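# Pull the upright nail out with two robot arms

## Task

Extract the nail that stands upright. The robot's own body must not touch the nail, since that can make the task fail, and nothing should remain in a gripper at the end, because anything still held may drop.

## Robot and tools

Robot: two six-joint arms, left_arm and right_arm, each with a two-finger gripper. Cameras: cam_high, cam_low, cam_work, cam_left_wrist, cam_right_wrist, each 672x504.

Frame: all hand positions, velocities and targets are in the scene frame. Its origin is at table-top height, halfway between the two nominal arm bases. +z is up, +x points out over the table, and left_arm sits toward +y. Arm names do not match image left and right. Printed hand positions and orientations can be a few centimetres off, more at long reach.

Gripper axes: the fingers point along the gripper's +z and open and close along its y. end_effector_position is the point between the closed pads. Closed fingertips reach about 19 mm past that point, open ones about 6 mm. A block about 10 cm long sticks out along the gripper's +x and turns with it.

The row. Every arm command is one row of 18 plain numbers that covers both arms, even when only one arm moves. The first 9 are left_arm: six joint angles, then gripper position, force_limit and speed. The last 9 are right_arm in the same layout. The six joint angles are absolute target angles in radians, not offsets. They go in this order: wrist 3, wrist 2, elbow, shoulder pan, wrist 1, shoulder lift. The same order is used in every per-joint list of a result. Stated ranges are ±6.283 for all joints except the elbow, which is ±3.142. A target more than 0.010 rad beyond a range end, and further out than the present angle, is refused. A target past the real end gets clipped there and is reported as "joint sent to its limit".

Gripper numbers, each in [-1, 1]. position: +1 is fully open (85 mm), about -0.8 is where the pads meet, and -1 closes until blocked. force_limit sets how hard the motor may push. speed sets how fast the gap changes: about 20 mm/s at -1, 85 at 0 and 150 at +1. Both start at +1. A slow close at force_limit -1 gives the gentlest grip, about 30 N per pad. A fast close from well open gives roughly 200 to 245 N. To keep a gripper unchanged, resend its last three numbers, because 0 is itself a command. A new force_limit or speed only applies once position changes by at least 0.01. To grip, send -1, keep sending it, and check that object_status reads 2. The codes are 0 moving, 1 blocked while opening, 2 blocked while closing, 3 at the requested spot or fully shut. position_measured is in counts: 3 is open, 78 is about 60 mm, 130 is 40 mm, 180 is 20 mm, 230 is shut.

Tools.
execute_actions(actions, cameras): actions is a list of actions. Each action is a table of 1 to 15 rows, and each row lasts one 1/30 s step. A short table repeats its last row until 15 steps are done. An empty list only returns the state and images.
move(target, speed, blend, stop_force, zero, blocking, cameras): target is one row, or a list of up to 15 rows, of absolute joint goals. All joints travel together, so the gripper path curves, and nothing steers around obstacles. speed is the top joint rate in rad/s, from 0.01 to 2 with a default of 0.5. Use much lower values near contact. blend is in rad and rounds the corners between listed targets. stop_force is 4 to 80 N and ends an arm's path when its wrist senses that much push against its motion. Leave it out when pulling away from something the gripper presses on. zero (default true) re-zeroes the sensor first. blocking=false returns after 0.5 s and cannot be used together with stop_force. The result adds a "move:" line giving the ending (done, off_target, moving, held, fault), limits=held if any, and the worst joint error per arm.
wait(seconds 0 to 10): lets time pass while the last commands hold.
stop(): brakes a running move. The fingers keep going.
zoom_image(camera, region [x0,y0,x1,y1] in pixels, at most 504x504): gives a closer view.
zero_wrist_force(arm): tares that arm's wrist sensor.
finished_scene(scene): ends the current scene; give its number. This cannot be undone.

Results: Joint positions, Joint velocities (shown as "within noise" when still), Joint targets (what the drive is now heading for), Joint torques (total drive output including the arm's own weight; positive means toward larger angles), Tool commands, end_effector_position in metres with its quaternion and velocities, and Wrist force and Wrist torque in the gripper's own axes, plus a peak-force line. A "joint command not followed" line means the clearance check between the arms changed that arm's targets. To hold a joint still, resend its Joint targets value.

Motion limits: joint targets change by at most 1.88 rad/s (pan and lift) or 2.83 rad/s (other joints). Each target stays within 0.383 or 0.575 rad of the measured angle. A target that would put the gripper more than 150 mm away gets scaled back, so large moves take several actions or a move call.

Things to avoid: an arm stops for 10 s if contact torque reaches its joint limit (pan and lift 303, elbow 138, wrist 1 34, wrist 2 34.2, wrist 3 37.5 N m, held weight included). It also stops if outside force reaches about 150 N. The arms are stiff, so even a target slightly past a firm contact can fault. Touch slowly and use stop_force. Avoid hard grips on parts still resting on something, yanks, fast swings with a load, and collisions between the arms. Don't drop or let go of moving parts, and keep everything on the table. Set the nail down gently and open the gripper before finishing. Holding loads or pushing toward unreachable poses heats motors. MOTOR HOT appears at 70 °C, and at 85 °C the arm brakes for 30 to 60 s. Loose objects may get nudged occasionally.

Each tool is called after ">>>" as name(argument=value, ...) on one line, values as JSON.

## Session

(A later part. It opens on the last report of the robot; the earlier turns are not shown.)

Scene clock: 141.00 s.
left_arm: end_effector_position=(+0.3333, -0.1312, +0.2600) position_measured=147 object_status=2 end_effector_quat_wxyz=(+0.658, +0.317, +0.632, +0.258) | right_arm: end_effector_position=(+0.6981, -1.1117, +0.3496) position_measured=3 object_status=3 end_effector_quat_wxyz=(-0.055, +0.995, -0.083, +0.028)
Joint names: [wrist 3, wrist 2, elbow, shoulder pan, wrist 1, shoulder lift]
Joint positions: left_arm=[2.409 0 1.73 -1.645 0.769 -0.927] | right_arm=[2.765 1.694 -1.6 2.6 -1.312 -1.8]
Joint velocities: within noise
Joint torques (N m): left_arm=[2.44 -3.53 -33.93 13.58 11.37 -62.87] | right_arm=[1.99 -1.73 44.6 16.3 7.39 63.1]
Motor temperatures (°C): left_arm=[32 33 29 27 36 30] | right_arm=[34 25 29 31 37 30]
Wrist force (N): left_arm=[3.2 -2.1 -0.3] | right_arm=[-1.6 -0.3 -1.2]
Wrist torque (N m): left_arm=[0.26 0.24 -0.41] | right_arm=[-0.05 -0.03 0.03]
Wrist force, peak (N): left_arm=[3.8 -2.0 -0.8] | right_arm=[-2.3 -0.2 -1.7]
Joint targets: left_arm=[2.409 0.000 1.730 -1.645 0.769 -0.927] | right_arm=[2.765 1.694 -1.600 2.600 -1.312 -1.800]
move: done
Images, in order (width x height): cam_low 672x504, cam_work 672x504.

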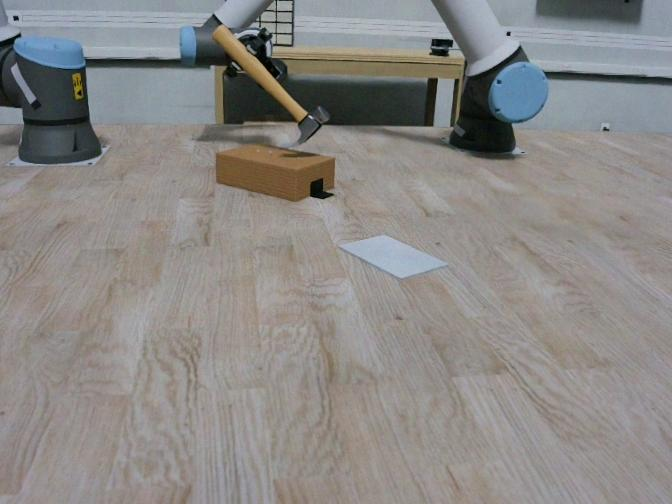

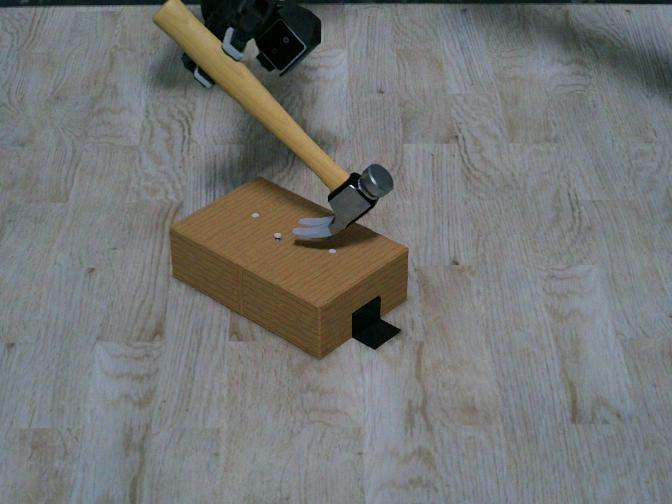

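>>> move(target=[2.4086, 0.0, 1.7343, -1.6453, 0.7349, -0.8984, -1, 1, -1, 2.765, 1.694, -1.6, 2.6, -1.312, -1.8, 1, 1, 1], speed=0.01, stop_force=4, cameras=["cam_work", "cam_low", "cam_high"])

>>> zoom_image(camera="cam_work", region=[250, 190, 370, 280])

>>> zoom_image(camera="cam_low", region=[240, 110, 340, 185])

>>> zoom_image(camera="cam_high", region=[180, 130, 300, 230])

Scene clock: 149.70 s.
left_arm: end_effector_position=(+0.3333, -0.1312, +0.2380) position_measured=147 object_status=2 end_effector_quat_wxyz=(+0.658, +0.317, +0.632, +0.258) | right_arm: end_effector_position=(+0.6981, -1.1117, +0.3496) position_measured=3 object_status=3 end_effector_quat_wxyz=(-0.055, +0.995, -0.083, +0.028)
Joint names: [wrist 3, wrist 2, elbow, shoulder pan, wrist 1, shoulder lift]
Joint positions: left_arm=[2.409 0 1.734 -1.645 0.738 -0.901] | right_arm=[2.765 1.694 -1.6 2.6 -1.312 -1.8]
Joint velocities: within noise
Joint torques (N m): left_arm=[2.02 -3.33 -27.32 11.09 10.02 -93.21] | right_arm=[1.94 -1.94 44.83 15.15 6.91 64.18]
Motor temperatures (°C): left_arm=[32 33 29 27 36 30] | right_arm=[34 25 29 31 37 30]
Wrist force (N): left_arm=[2.8 -0.5 -0.2] | right_arm=[-1.7 -0.3 -1.5]
Wrist torque (N m): left_arm=[0.28 0.17 -0.17] | right_arm=[-0.03 0.00 0.03]
Wrist force, peak (N): left_arm=[-4.1 2.1 -0.9] | right_arm=[-2.2 -0.5 -1.7]
Joint targets: left_arm=[2.409 0.000 1.734 -1.645 0.738 -0.901] | right_arm=[2.765 1.694 -1.600 2.600 -1.312 -1.800]
move: contact (left_arm)
Images, in order (width x height): cam_high 672x504, cam_low 672x504, cam_work 672x504.

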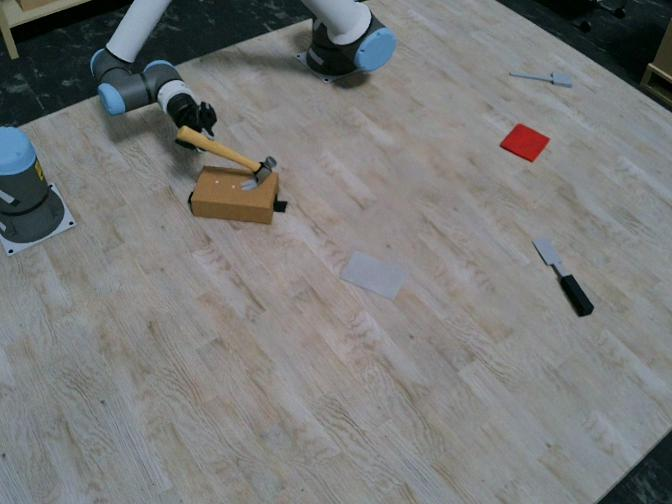

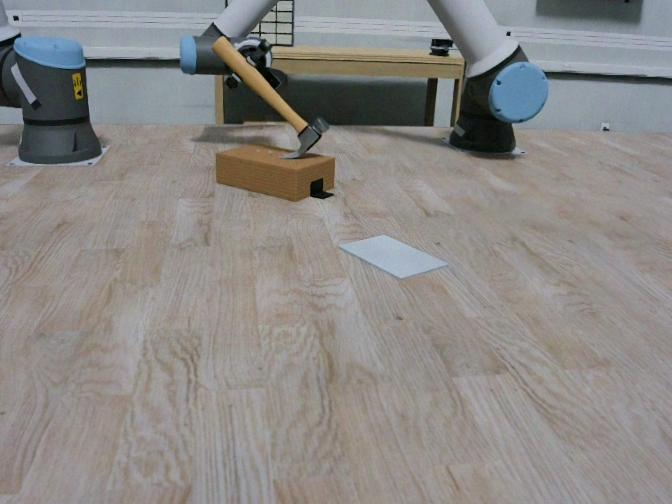

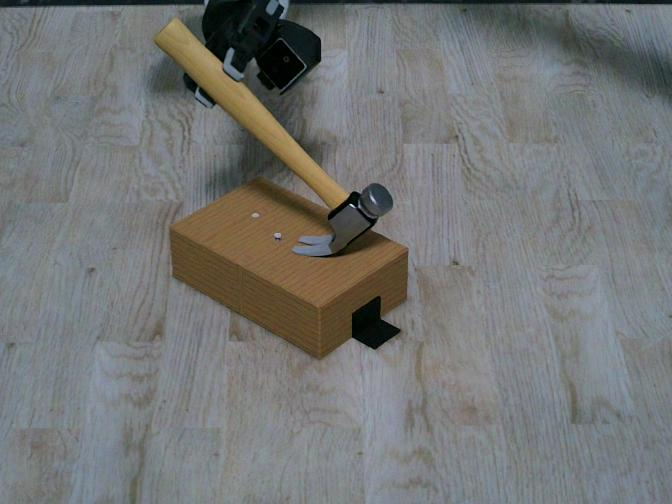

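Scaled by 4.200 from the camera's 672x504 image, which has a finer 960x720 frame.

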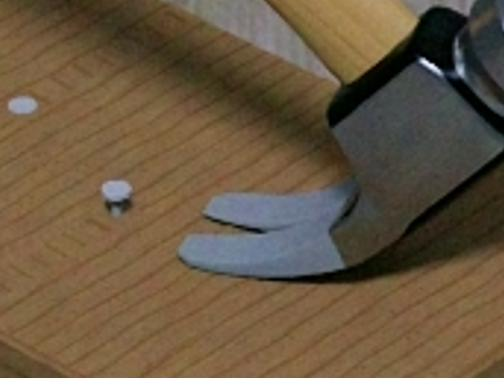

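Scaled by 5.040 from the camera's 672x504 image, which has a finer 960x720 frame.

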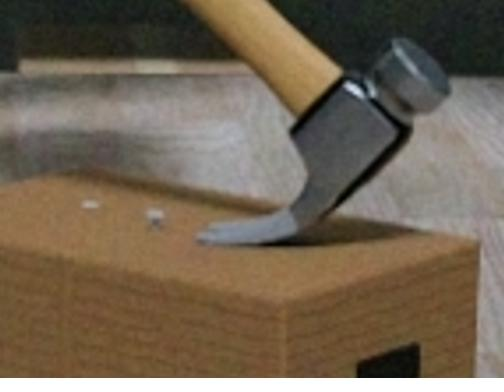

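Scaled by 4.200 from the camera's 672x504 image, which has a finer 960x720 frame.

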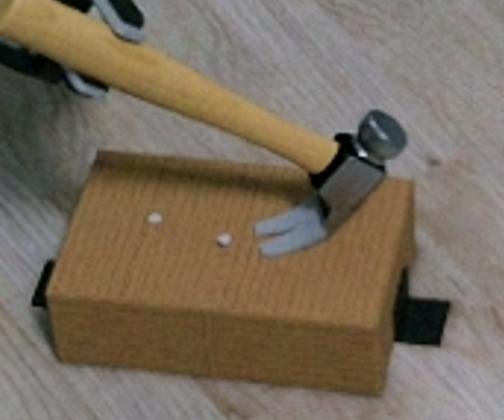

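>>> zoom_image(camera="cam_work", region=[265, 220, 345, 280])

>>> zoom_image(camera="cam_high", region=[222, 165, 282, 210])

Scaled by 6.300 from the camera's 672x504 image, which has a finer 960x720 frame.

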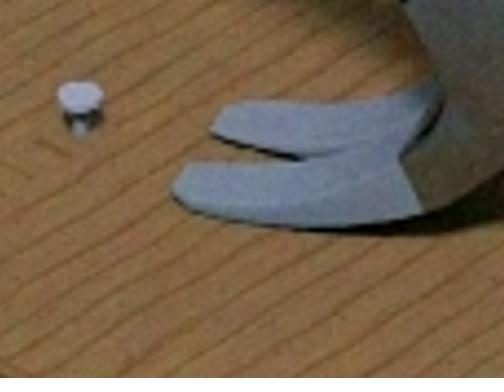

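Scaled by 8.400 from the camera's 672x504 image, which has a finer 960x720 frame.

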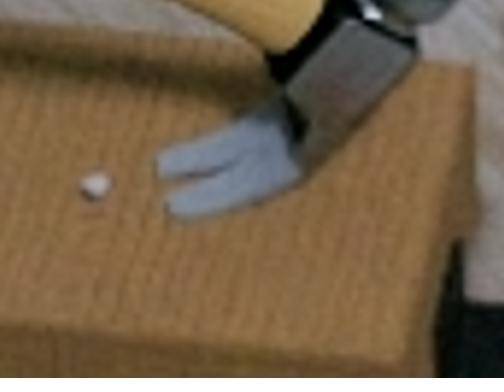

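>>> move(target=[[2.4086, 0.0, 1.7333, -1.6453, 0.7433, -0.9058, -1, 1, -1, 2.765, 1.694, -1.6, 2.6, -1.312, -1.8, 1, 1, 1], [2.4958, 0.0, 1.7085, -1.6661, 0.7439, -0.8816, -1, 1, -1, 2.765, 1.694, -1.6, 2.6, -1.312, -1.8, 1, 1, 1]], speed=0.05, cameras=["cam_work", "cam_low", "cam_high"])

>>> zoom_image(camera="cam_work", region=[265, 210, 345, 270])

>>> zoom_image(camera="cam_low", region=[250, 130, 310, 175])

>>> zoom_image(camera="cam_high", region=[222, 165, 282, 210])

Scene clock: 157.33 s.
left_arm: end_effector_position=(+0.3177, -0.1510, +0.2330) position_measured=147 object_status=2 end_effector_quat_wxyz=(+0.650, +0.351, +0.614, +0.279) | right_arm: end_effector_position=(+0.6981, -1.1117, +0.3496) position_measured=3 object_status=3 end_effector_quat_wxyz=(-0.055, +0.995, -0.083, +0.028)
Joint names: [wrist 3, wrist 2, elbow, shoulder pan, wrist 1, shoulder lift]
Joint positions: left_arm=[2.496 0 1.709 -1.666 0.744 -0.882] | right_arm=[2.765 1.694 -1.6 2.6 -1.312 -1.8]
Joint velocities: within noise
Joint torques (N m): left_arm=[2.49 -3.4 -34.13 -13.09 10.25 -63.68] | right_arm=[2.15 -1.9 44.97 15.62 6.83 62.74]
Motor temperatures (°C): left_arm=[32 33 29 27 36 30] | right_arm=[34 25 29 31 37 30]
Wrist force (N): left_arm=[3.2 -2.1 -0.1] | right_arm=[-2.1 -0.6 -1.6]
Wrist torque (N m): left_arm=[0.36 0.17 -0.45] | right_arm=[-0.09 0.05 0.03]
Wrist force, peak (N): left_arm=[3.9 -2.0 0.0] | right_arm=[-2.1 -0.6 -1.6]
Joint targets: left_arm=[2.496 0.000 1.708 -1.666 0.744 -0.882] | right_arm=[2.765 1.694 -1.600 2.600 -1.312 -1.800]
move: done
Images, in order (width x height): cam_high 672x504, cam_low 672x504, cam_work 672x504.

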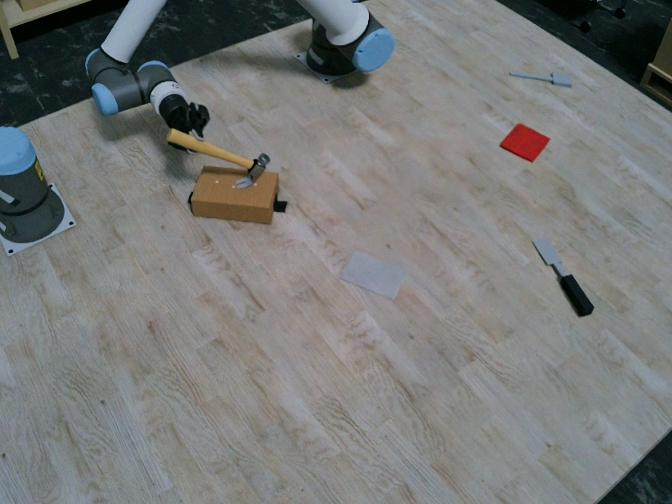

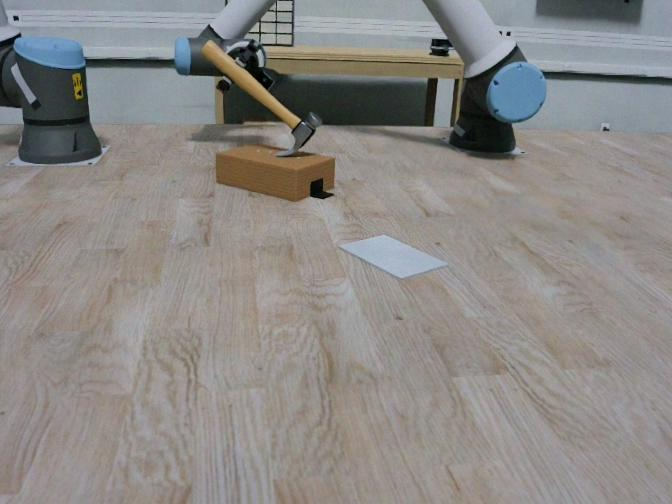

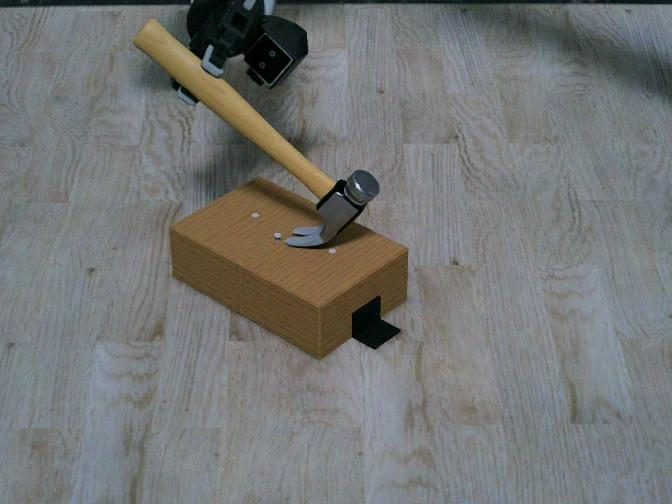

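Scaled by 6.300 from the camera's 672x504 image, which has a finer 960x720 frame.

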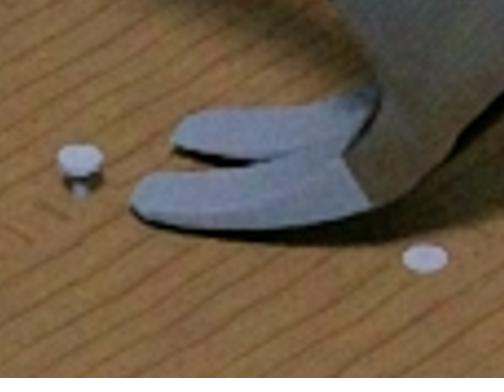

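Scaled by 8.400 from the camera's 672x504 image, which has a finer 960x720 frame.

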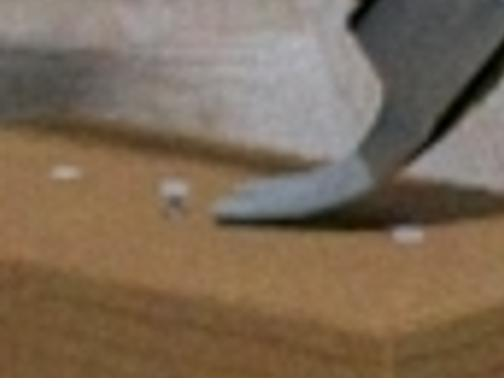

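Scaled by 8.400 from the camera's 672x504 image, which has a finer 960x720 frame.

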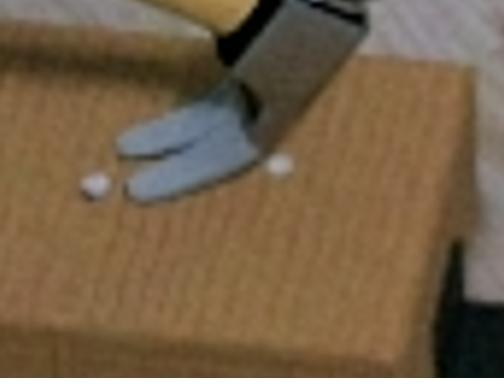

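>>> move(target=[2.4958, 0.0, 1.7098, -1.6661, 0.7316, -0.8706, -1, 1, -1, 2.765, 1.694, -1.6, 2.6, -1.312, -1.8, 1, 1, 1], speed=0.01, stop_force=4, cameras=["cam_work", "cam_low", "cam_high"])

>>> zoom_image(camera="cam_work", region=[265, 210, 345, 270])

>>> zoom_image(camera="cam_low", region=[250, 130, 310, 175])

>>> zoom_image(camera="cam_high", region=[222, 165, 282, 210])

Scene clock: 160.00 s.
left_arm: end_effector_position=(+0.3177, -0.1511, +0.2302) position_measured=147 object_status=2 end_effector_quat_wxyz=(+0.650, +0.351, +0.614, +0.279) | right_arm: end_effector_position=(+0.6981, -1.1117, +0.3496) position_measured=3 object_status=3 end_effector_quat_wxyz=(-0.055, +0.995, -0.083, +0.028)
Joint names: [wrist 3, wrist 2, elbow, shoulder pan, wrist 1, shoulder lift]
Joint positions: left_arm=[2.496 0 1.709 -1.666 0.74 -0.878] | right_arm=[2.765 1.694 -1.6 2.6 -1.312 -1.8]
Joint velocities: within noise
Joint torques (N m): left_arm=[1.09 -3.57 -28.93 -5.39 9.65 -97.58] | right_arm=[1.97 -1.78 45.34 15.91 6.7 63.5]
Motor temperatures (°C): left_arm=[32 33 29 27 36 30] | right_arm=[34 25 29 31 37 30]
Wrist force (N): left_arm=[2.7 -0.2 -0.2] | right_arm=[-2.2 0.2 -1.4]
Wrist torque (N m): left_arm=[0.29 0.14 -0.19] | right_arm=[0.04 0.07 0.02]
Wrist force, peak (N): left_arm=[-3.8 2.9 -1.6] | right_arm=[-2.1 -0.2 -1.7]
Joint targets: left_arm=[2.496 0.000 1.709 -1.666 0.740 -0.878] | right_arm=[2.765 1.694 -1.600 2.600 -1.312 -1.800]
move: contact (left_arm)
Images, in order (width x height): cam_high 672x504, cam_low 672x504, cam_work 672x504.

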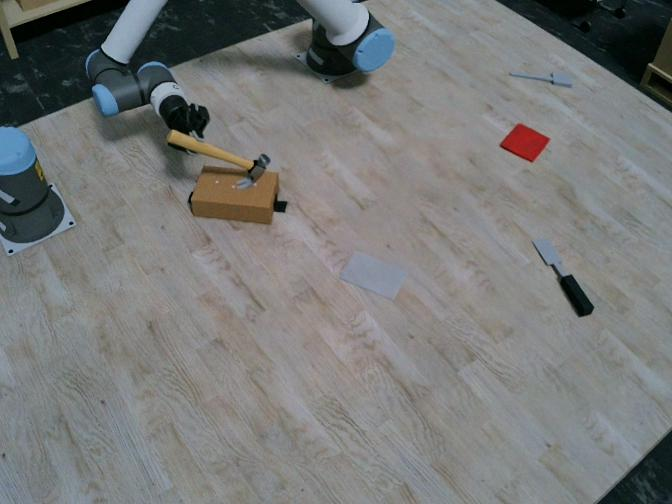

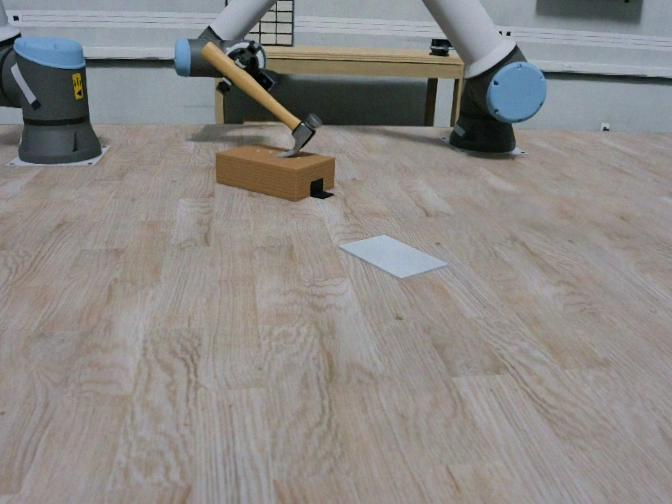

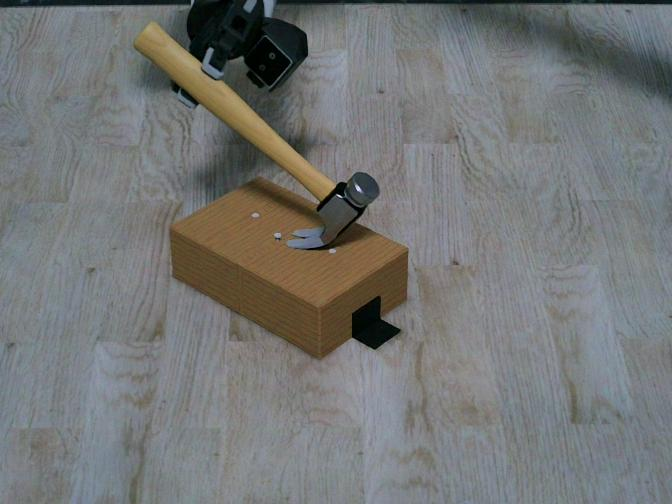

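Scaled by 6.300 from the camera's 672x504 image, which has a finer 960x720 frame.

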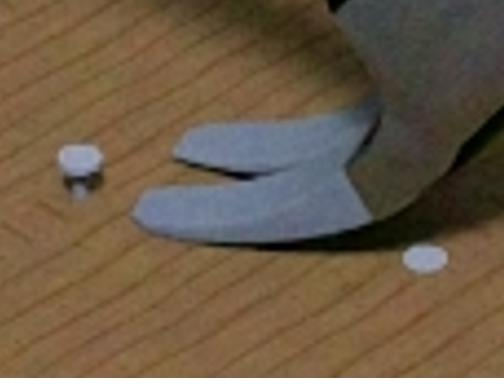

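Scaled by 8.400 from the camera's 672x504 image, which has a finer 960x720 frame.

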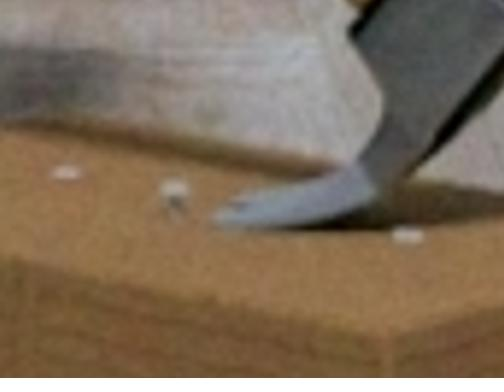

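Scaled by 8.400 from the camera's 672x504 image, which has a finer 960x720 frame.

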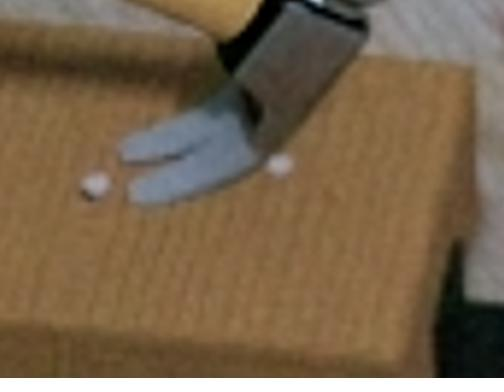

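>>> move(target=[[2.4958, 0.0, 1.7077, -1.6661, 0.7510, -0.8879, -1, 1, -1, 2.765, 1.694, -1.6, 2.6, -1.312, -1.8, 1, 1, 1], [3.1416, -0.23, 1.6831, -1.6783, 0.1438, -0.9019, -1, 1, -1, 2.765, 1.694, -1.6, 2.6, -1.312, -1.8, 1, 1, 1]], speed=[0.03, 0.2], cameras=["cam_work", "cam_low", "cam_high", "cam_left_wrist"])

>>> zoom_image(camera="cam_work", region=[265, 210, 345, 270])

>>> zoom_image(camera="cam_low", region=[250, 130, 310, 175])

>>> zoom_image(camera="cam_high", region=[222, 165, 282, 210])

Scene clock: 167.93 s.
left_arm: end_effector_position=(+0.3024, -0.1491, +0.2385) position_measured=147 object_status=2 end_effector_quat_wxyz=(+0.688, +0.277, +0.576, +0.344) | right_arm: end_effector_position=(+0.6981, -1.1117, +0.3496) position_measured=3 object_status=3 end_effector_quat_wxyz=(-0.055, +0.995, -0.083, +0.028)
Joint names: [wrist 3, wrist 2, elbow, shoulder pan, wrist 1, shoulder lift]
Joint positions: left_arm=[3.142 -0.23 1.683 -1.678 0.144 -0.902] | right_arm=[2.765 1.694 -1.6 2.6 -1.312 -1.8]
Joint velocities: within noise
Joint torques (N m): left_arm=[3.17 -7.99 -34.95 -11.94 2.03 -94.73] | right_arm=[2.13 -1.78 45.47 16.55 6.48 62.57]
Motor temperatures (°C): left_arm=[32 33 29 27 36 30] | right_arm=[34 25 29 31 37 30]
Wrist force (N): left_arm=[2.8 -2.2 -1.7] | right_arm=[-2.0 -0.4 -1.2]
Wrist torque (N m): left_arm=[0.28 0.26 -0.43] | right_arm=[-0.06 0.03 0.02]
Wrist force, peak (N): left_arm=[3.6 -2.6 -0.4] | right_arm=[-2.1 0.0 -1.8]
Joint targets: left_arm=[3.142 -0.230 1.683 -1.678 0.144 -0.902] | right_arm=[2.765 1.694 -1.600 2.600 -1.312 -1.800]
move: done
Images, in order (width x height): cam_high 672x504, cam_low 672x504, cam_work 672x504, cam_left_wrist 672x504.

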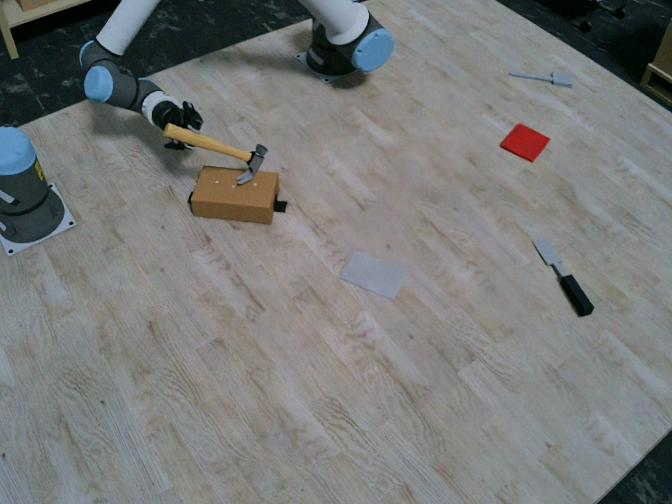

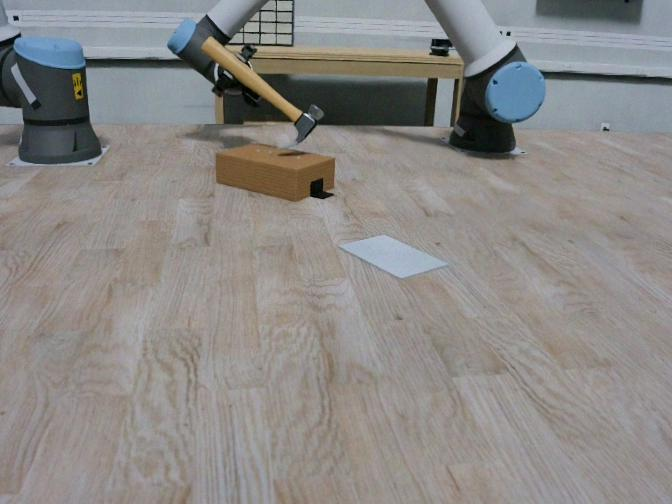

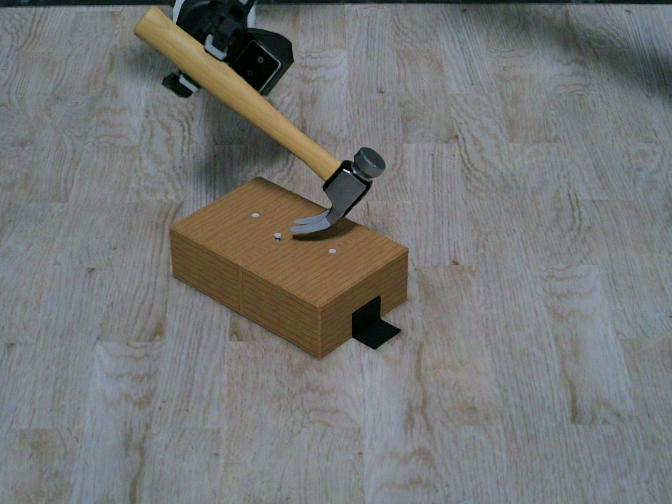

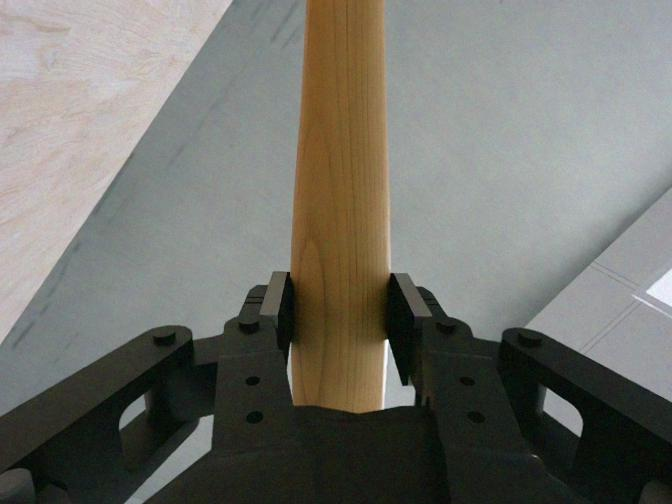

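Scaled by 6.300 from the camera's 672x504 image, which has a finer 960x720 frame.

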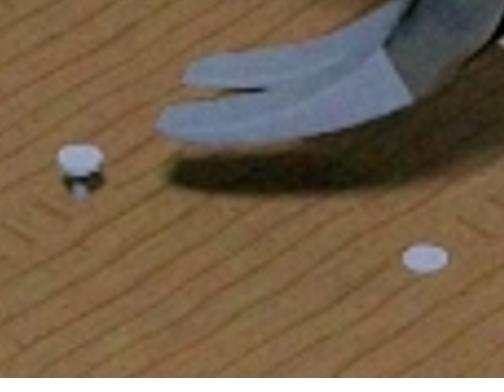

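Scaled by 8.400 from the camera's 672x504 image, which has a finer 960x720 frame.

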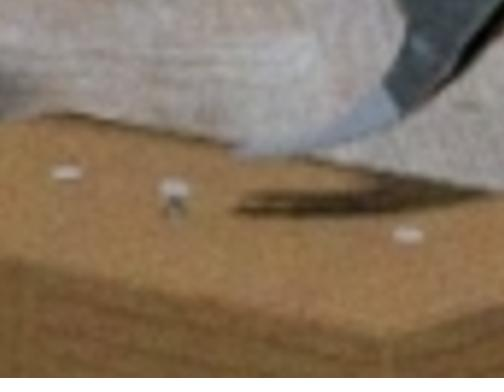

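Scaled by 8.400 from the camera's 672x504 image, which has a finer 960x720 frame.

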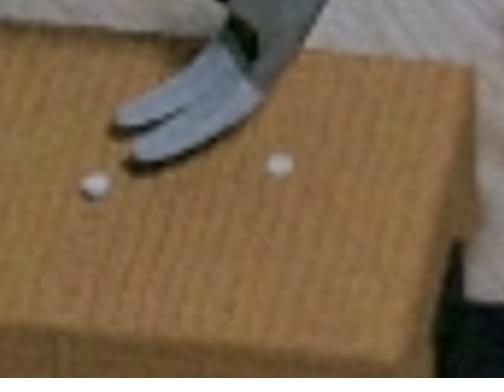

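>>> zoom_image(camera="cam_work", region=[280, 140, 400, 245])

>>> zoom_image(camera="cam_high", region=[215, 130, 285, 195])

Scaled by 4.200 from the camera's 672x504 image, which has a finer 960x720 frame.

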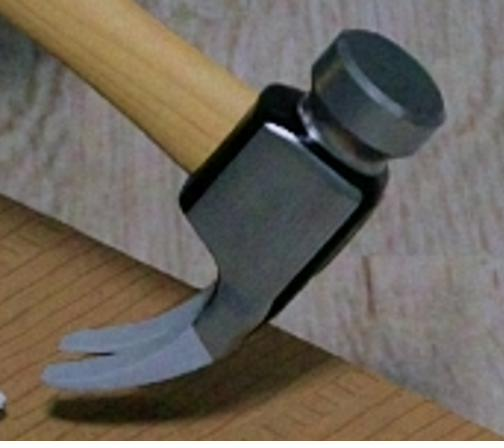

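Scaled by 7.200 from the camera's 672x504 image, which has a finer 960x720 frame.

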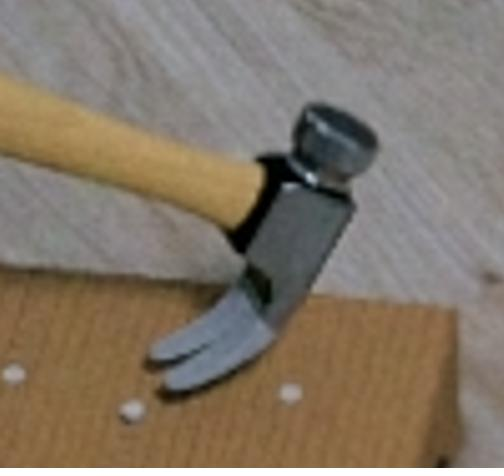

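>>> move(target=[[3.1416, -0.23, 1.6736, -1.6691, 0.1485, -0.8971, -1, 1, -1, 2.765, 1.694, -1.6, 2.6, -1.312, -1.8, 1, 1, 1], [3.1416, -0.23, 1.6766, -1.6691, 0.1286, -0.8802, -1, 1, -1, 2.765, 1.694, -1.6, 2.6, -1.312, -1.8, 1, 1, 1]], speed=[0.02, 0.008], stop_force=4, cameras=["cam_work", "cam_low", "cam_high"])

>>> zoom_image(camera="cam_work", region=[265, 210, 345, 270])

>>> zoom_image(camera="cam_low", region=[250, 130, 310, 175])

>>> zoom_image(camera="cam_high", region=[222, 165, 282, 210])

each speed must be a number from 0.01 to 2 (rad/s); nothing of the call was run

Scaled by 6.300 from the camera's 672x504 image, which has a finer 960x720 frame.

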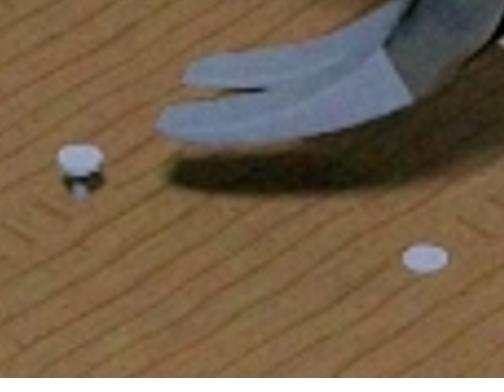

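Scaled by 8.400 from the camera's 672x504 image, which has a finer 960x720 frame.

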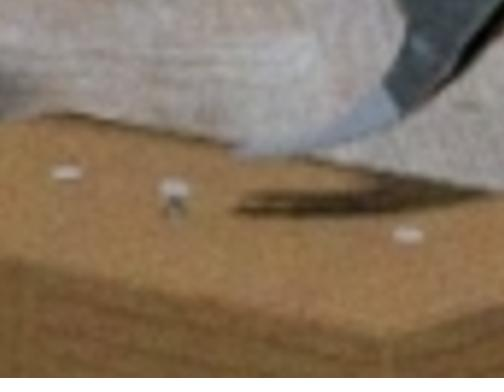

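Scaled by 8.400 from the camera's 672x504 image, which has a finer 960x720 frame.

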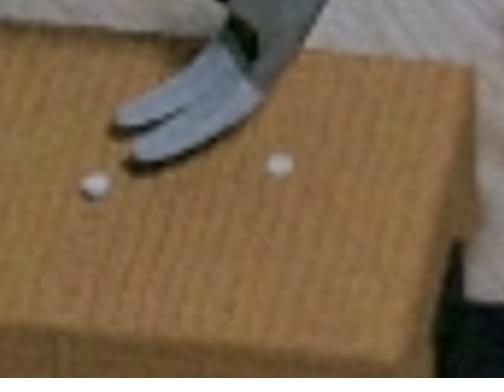

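>>> move(target=[[3.1416, -0.23, 1.6736, -1.6691, 0.1485, -0.8971, -1, 1, -1, 2.765, 1.694, -1.6, 2.6, -1.312, -1.8, 1, 1, 1], [3.1416, -0.23, 1.6766, -1.6691, 0.1286, -0.8802, -1, 1, -1, 2.765, 1.694, -1.6, 2.6, -1.312, -1.8, 1, 1, 1]], speed=[0.02, 0.01], stop_force=4, cameras=["cam_work", "cam_low", "cam_high"])

>>> zoom_image(camera="cam_work", region=[265, 210, 345, 270])

>>> zoom_image(camera="cam_low", region=[250, 130, 310, 175])

>>> zoom_image(camera="cam_high", region=[222, 165, 282, 210])

Scene clock: 173.30 s.
left_arm: end_effector_position=(+0.3083, -0.1498, +0.2260) position_measured=147 object_status=2 end_effector_quat_wxyz=(+0.686, +0.275, +0.578, +0.347) | right_arm: end_effector_position=(+0.6981, -1.1117, +0.3496) position_measured=3 object_status=3 end_effector_quat_wxyz=(-0.055, +0.995, -0.083, +0.028)
Joint names: [wrist 3, wrist 2, elbow, shoulder pan, wrist 1, shoulder lift]
Joint positions: left_arm=[3.142 -0.23 1.676 -1.669 0.131 -0.883] | right_arm=[2.765 1.694 -1.6 2.6 -1.312 -1.8]
Joint velocities: within noise
Joint torques (N m): left_arm=[0.91 -3.61 -29.43 12.8 9.38 -97.59] | right_arm=[2.23 -1.93 45.31 16.21 6.28 62.59]
Motor temperatures (°C): left_arm=[32 33 29 27 36 30] | right_arm=[34 25 29 31 37 30]
Wrist force (N): left_arm=[2.5 -0.5 -1.6] | right_arm=[-1.8 -0.2 -1.4]
Wrist torque (N m): left_arm=[0.23 0.20 -0.15] | right_arm=[-0.01 0.00 0.02]
Wrist force, peak (N): left_arm=[-4.0 2.6 -1.7] | right_arm=[-2.0 -0.3 -1.8]
Joint targets: left_arm=[3.142 -0.230 1.676 -1.669 0.131 -0.883] | right_arm=[2.765 1.694 -1.600 2.600 -1.312 -1.800]
move: contact (left_arm); path passed 1 of 2 targets
Images, in order (width x height): cam_high 672x504, cam_low 672x504, cam_work 672x504.

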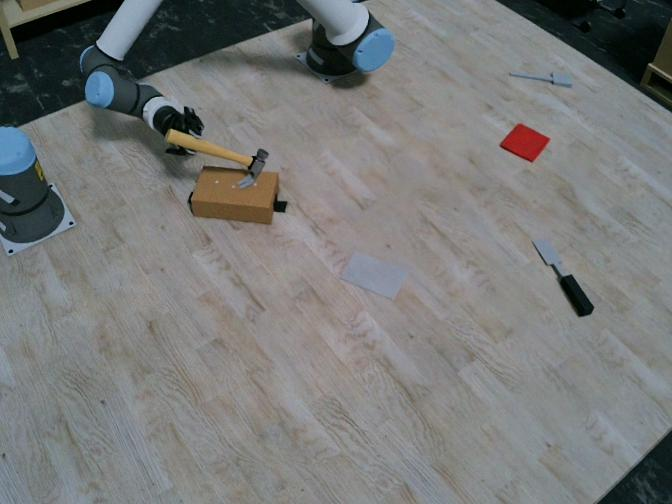

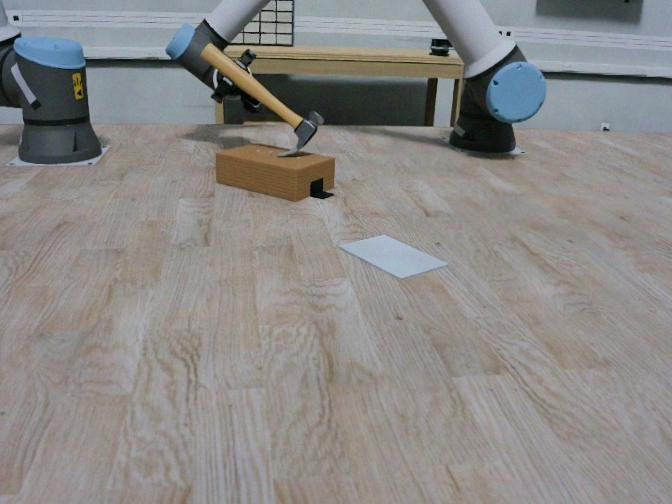

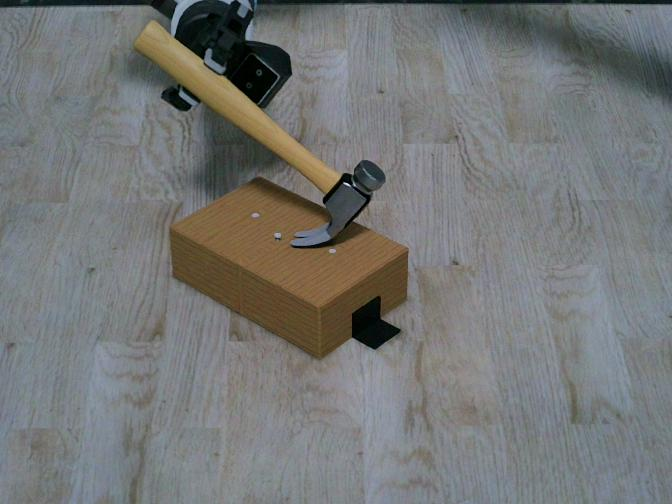

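Scaled by 6.300 from the camera's 672x504 image, which has a finer 960x720 frame.

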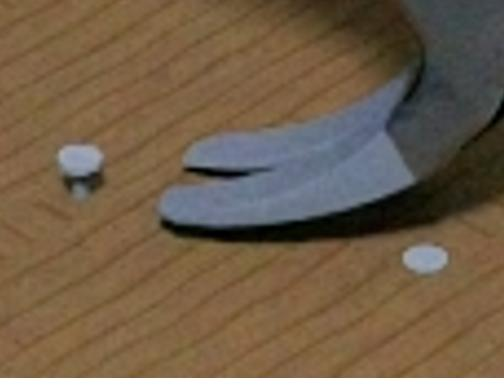

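Scaled by 8.400 from the camera's 672x504 image, which has a finer 960x720 frame.

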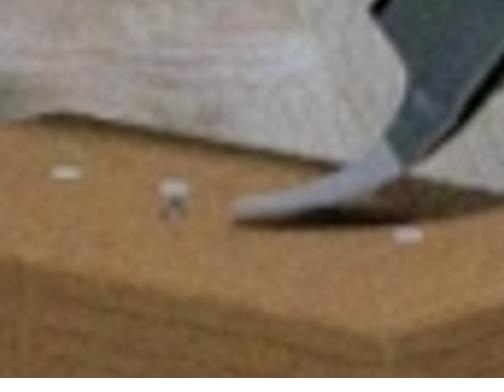

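Scaled by 8.400 from the camera's 672x504 image, which has a finer 960x720 frame.

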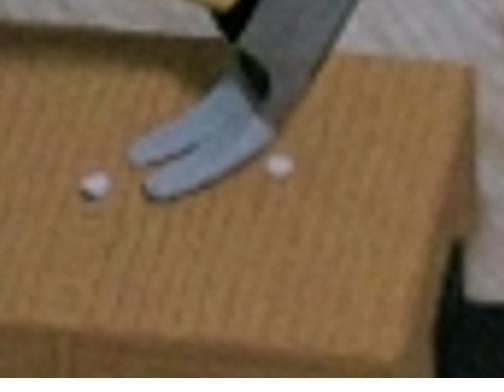

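>>> move(target=[[3.1416, -0.23, 1.6758, -1.6691, 0.1341, -0.8849, -1, 1, -1, 2.765, 1.694, -1.6, 2.6, -1.312, -1.8, 1, 1, 1], [3.1416, -0.23, 1.6759, -1.6673, 0.0957, -0.8989, -1, 1, -1, 2.765, 1.694, -1.6, 2.6, -1.312, -1.8, 1, 1, 1]], speed=[0.02, 0.03], cameras=["cam_work", "cam_low", "cam_high"])

>>> zoom_image(camera="cam_work", region=[265, 210, 345, 270])

>>> zoom_image(camera="cam_low", region=[250, 130, 310, 175])

>>> zoom_image(camera="cam_high", region=[222, 165, 282, 210])

Scene clock: 177.07 s.
left_arm: end_effector_position=(+0.3096, -0.1494, +0.2320) position_measured=147 object_status=2 end_effector_quat_wxyz=(+0.691, +0.257, +0.589, +0.332) | right_arm: end_effector_position=(+0.6981, -1.1117, +0.3496) position_measured=3 object_status=3 end_effector_quat_wxyz=(-0.055, +0.995, -0.083, +0.028)
Joint names: [wrist 3, wrist 2, elbow, shoulder pan, wrist 1, shoulder lift]
Joint positions: left_arm=[3.142 -0.23 1.676 -1.667 0.096 -0.899] | right_arm=[2.765 1.694 -1.6 2.6 -1.312 -1.8]
Joint velocities: within noise
Joint torques (N m): left_arm=[-0.27 -3.5 -22.4 12.81 1.42 -94.42] | right_arm=[2.24 -1.79 45.61 16.37 6.38 63.45]
Motor temperatures (°C): left_arm=[32 33 29 27 36 30] | right_arm=[34 25 29 31 37 30]
Wrist force (N): left_arm=[3.1 -1.9 -1.6] | right_arm=[-1.7 0.0 -1.4]
Wrist torque (N m): left_arm=[0.27 0.25 -0.40] | right_arm=[0.01 -0.02 0.03]
Wrist force, peak (N): left_arm=[3.3 -2.2 -1.8] | right_arm=[-2.2 -0.4 -1.5]
Joint targets: left_arm=[3.142 -0.230 1.676 -1.667 0.096 -0.899] | right_arm=[2.765 1.694 -1.600 2.600 -1.312 -1.800]
move: done
Images, in order (width x height): cam_high 672x504, cam_low 672x504, cam_work 672x504.

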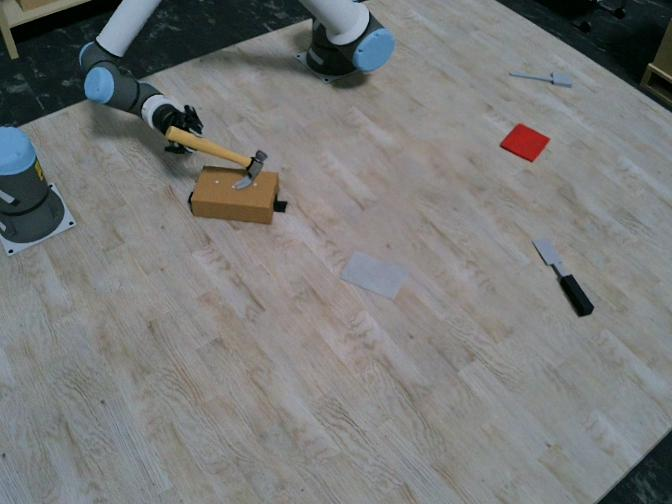

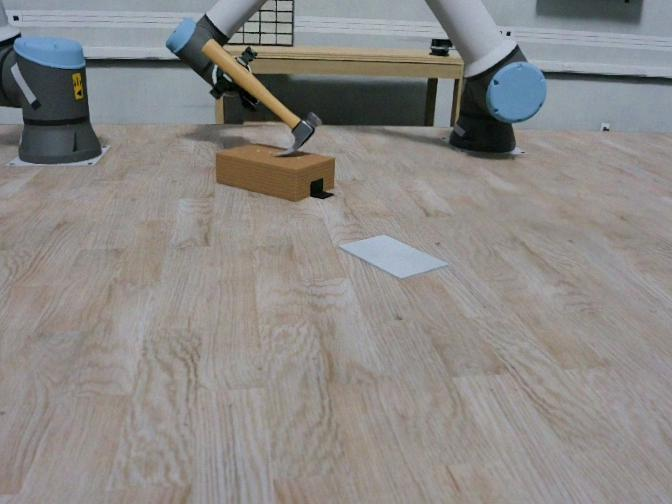

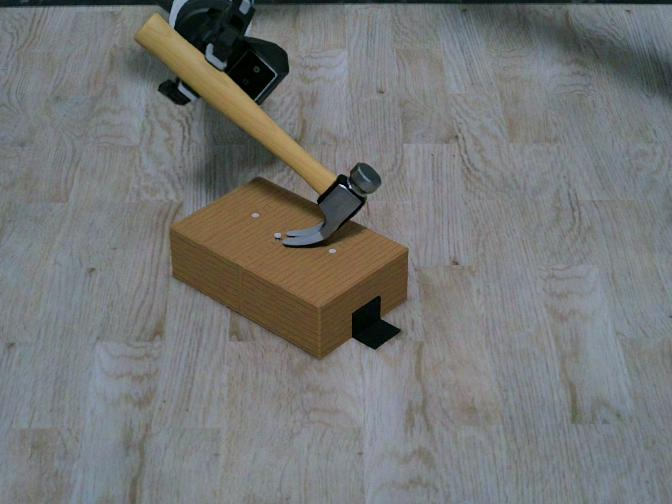

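Scaled by 6.300 from the camera's 672x504 image, which has a finer 960x720 frame.

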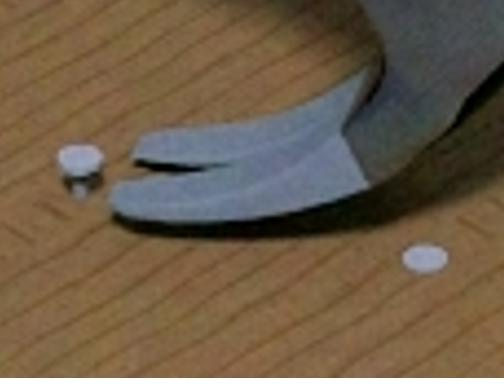

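Scaled by 8.400 from the camera's 672x504 image, which has a finer 960x720 frame.

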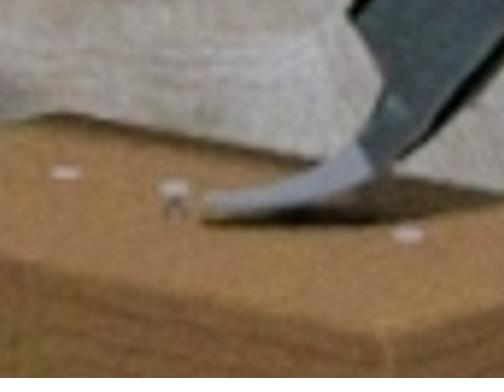

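Scaled by 8.400 from the camera's 672x504 image, which has a finer 960x720 frame.

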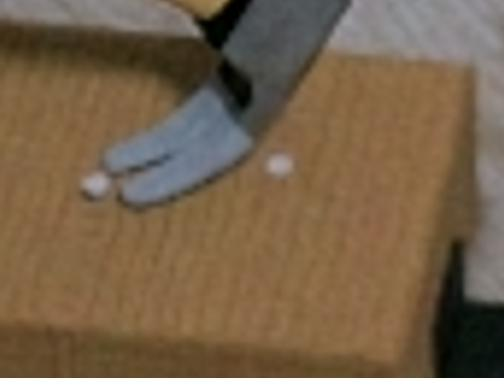

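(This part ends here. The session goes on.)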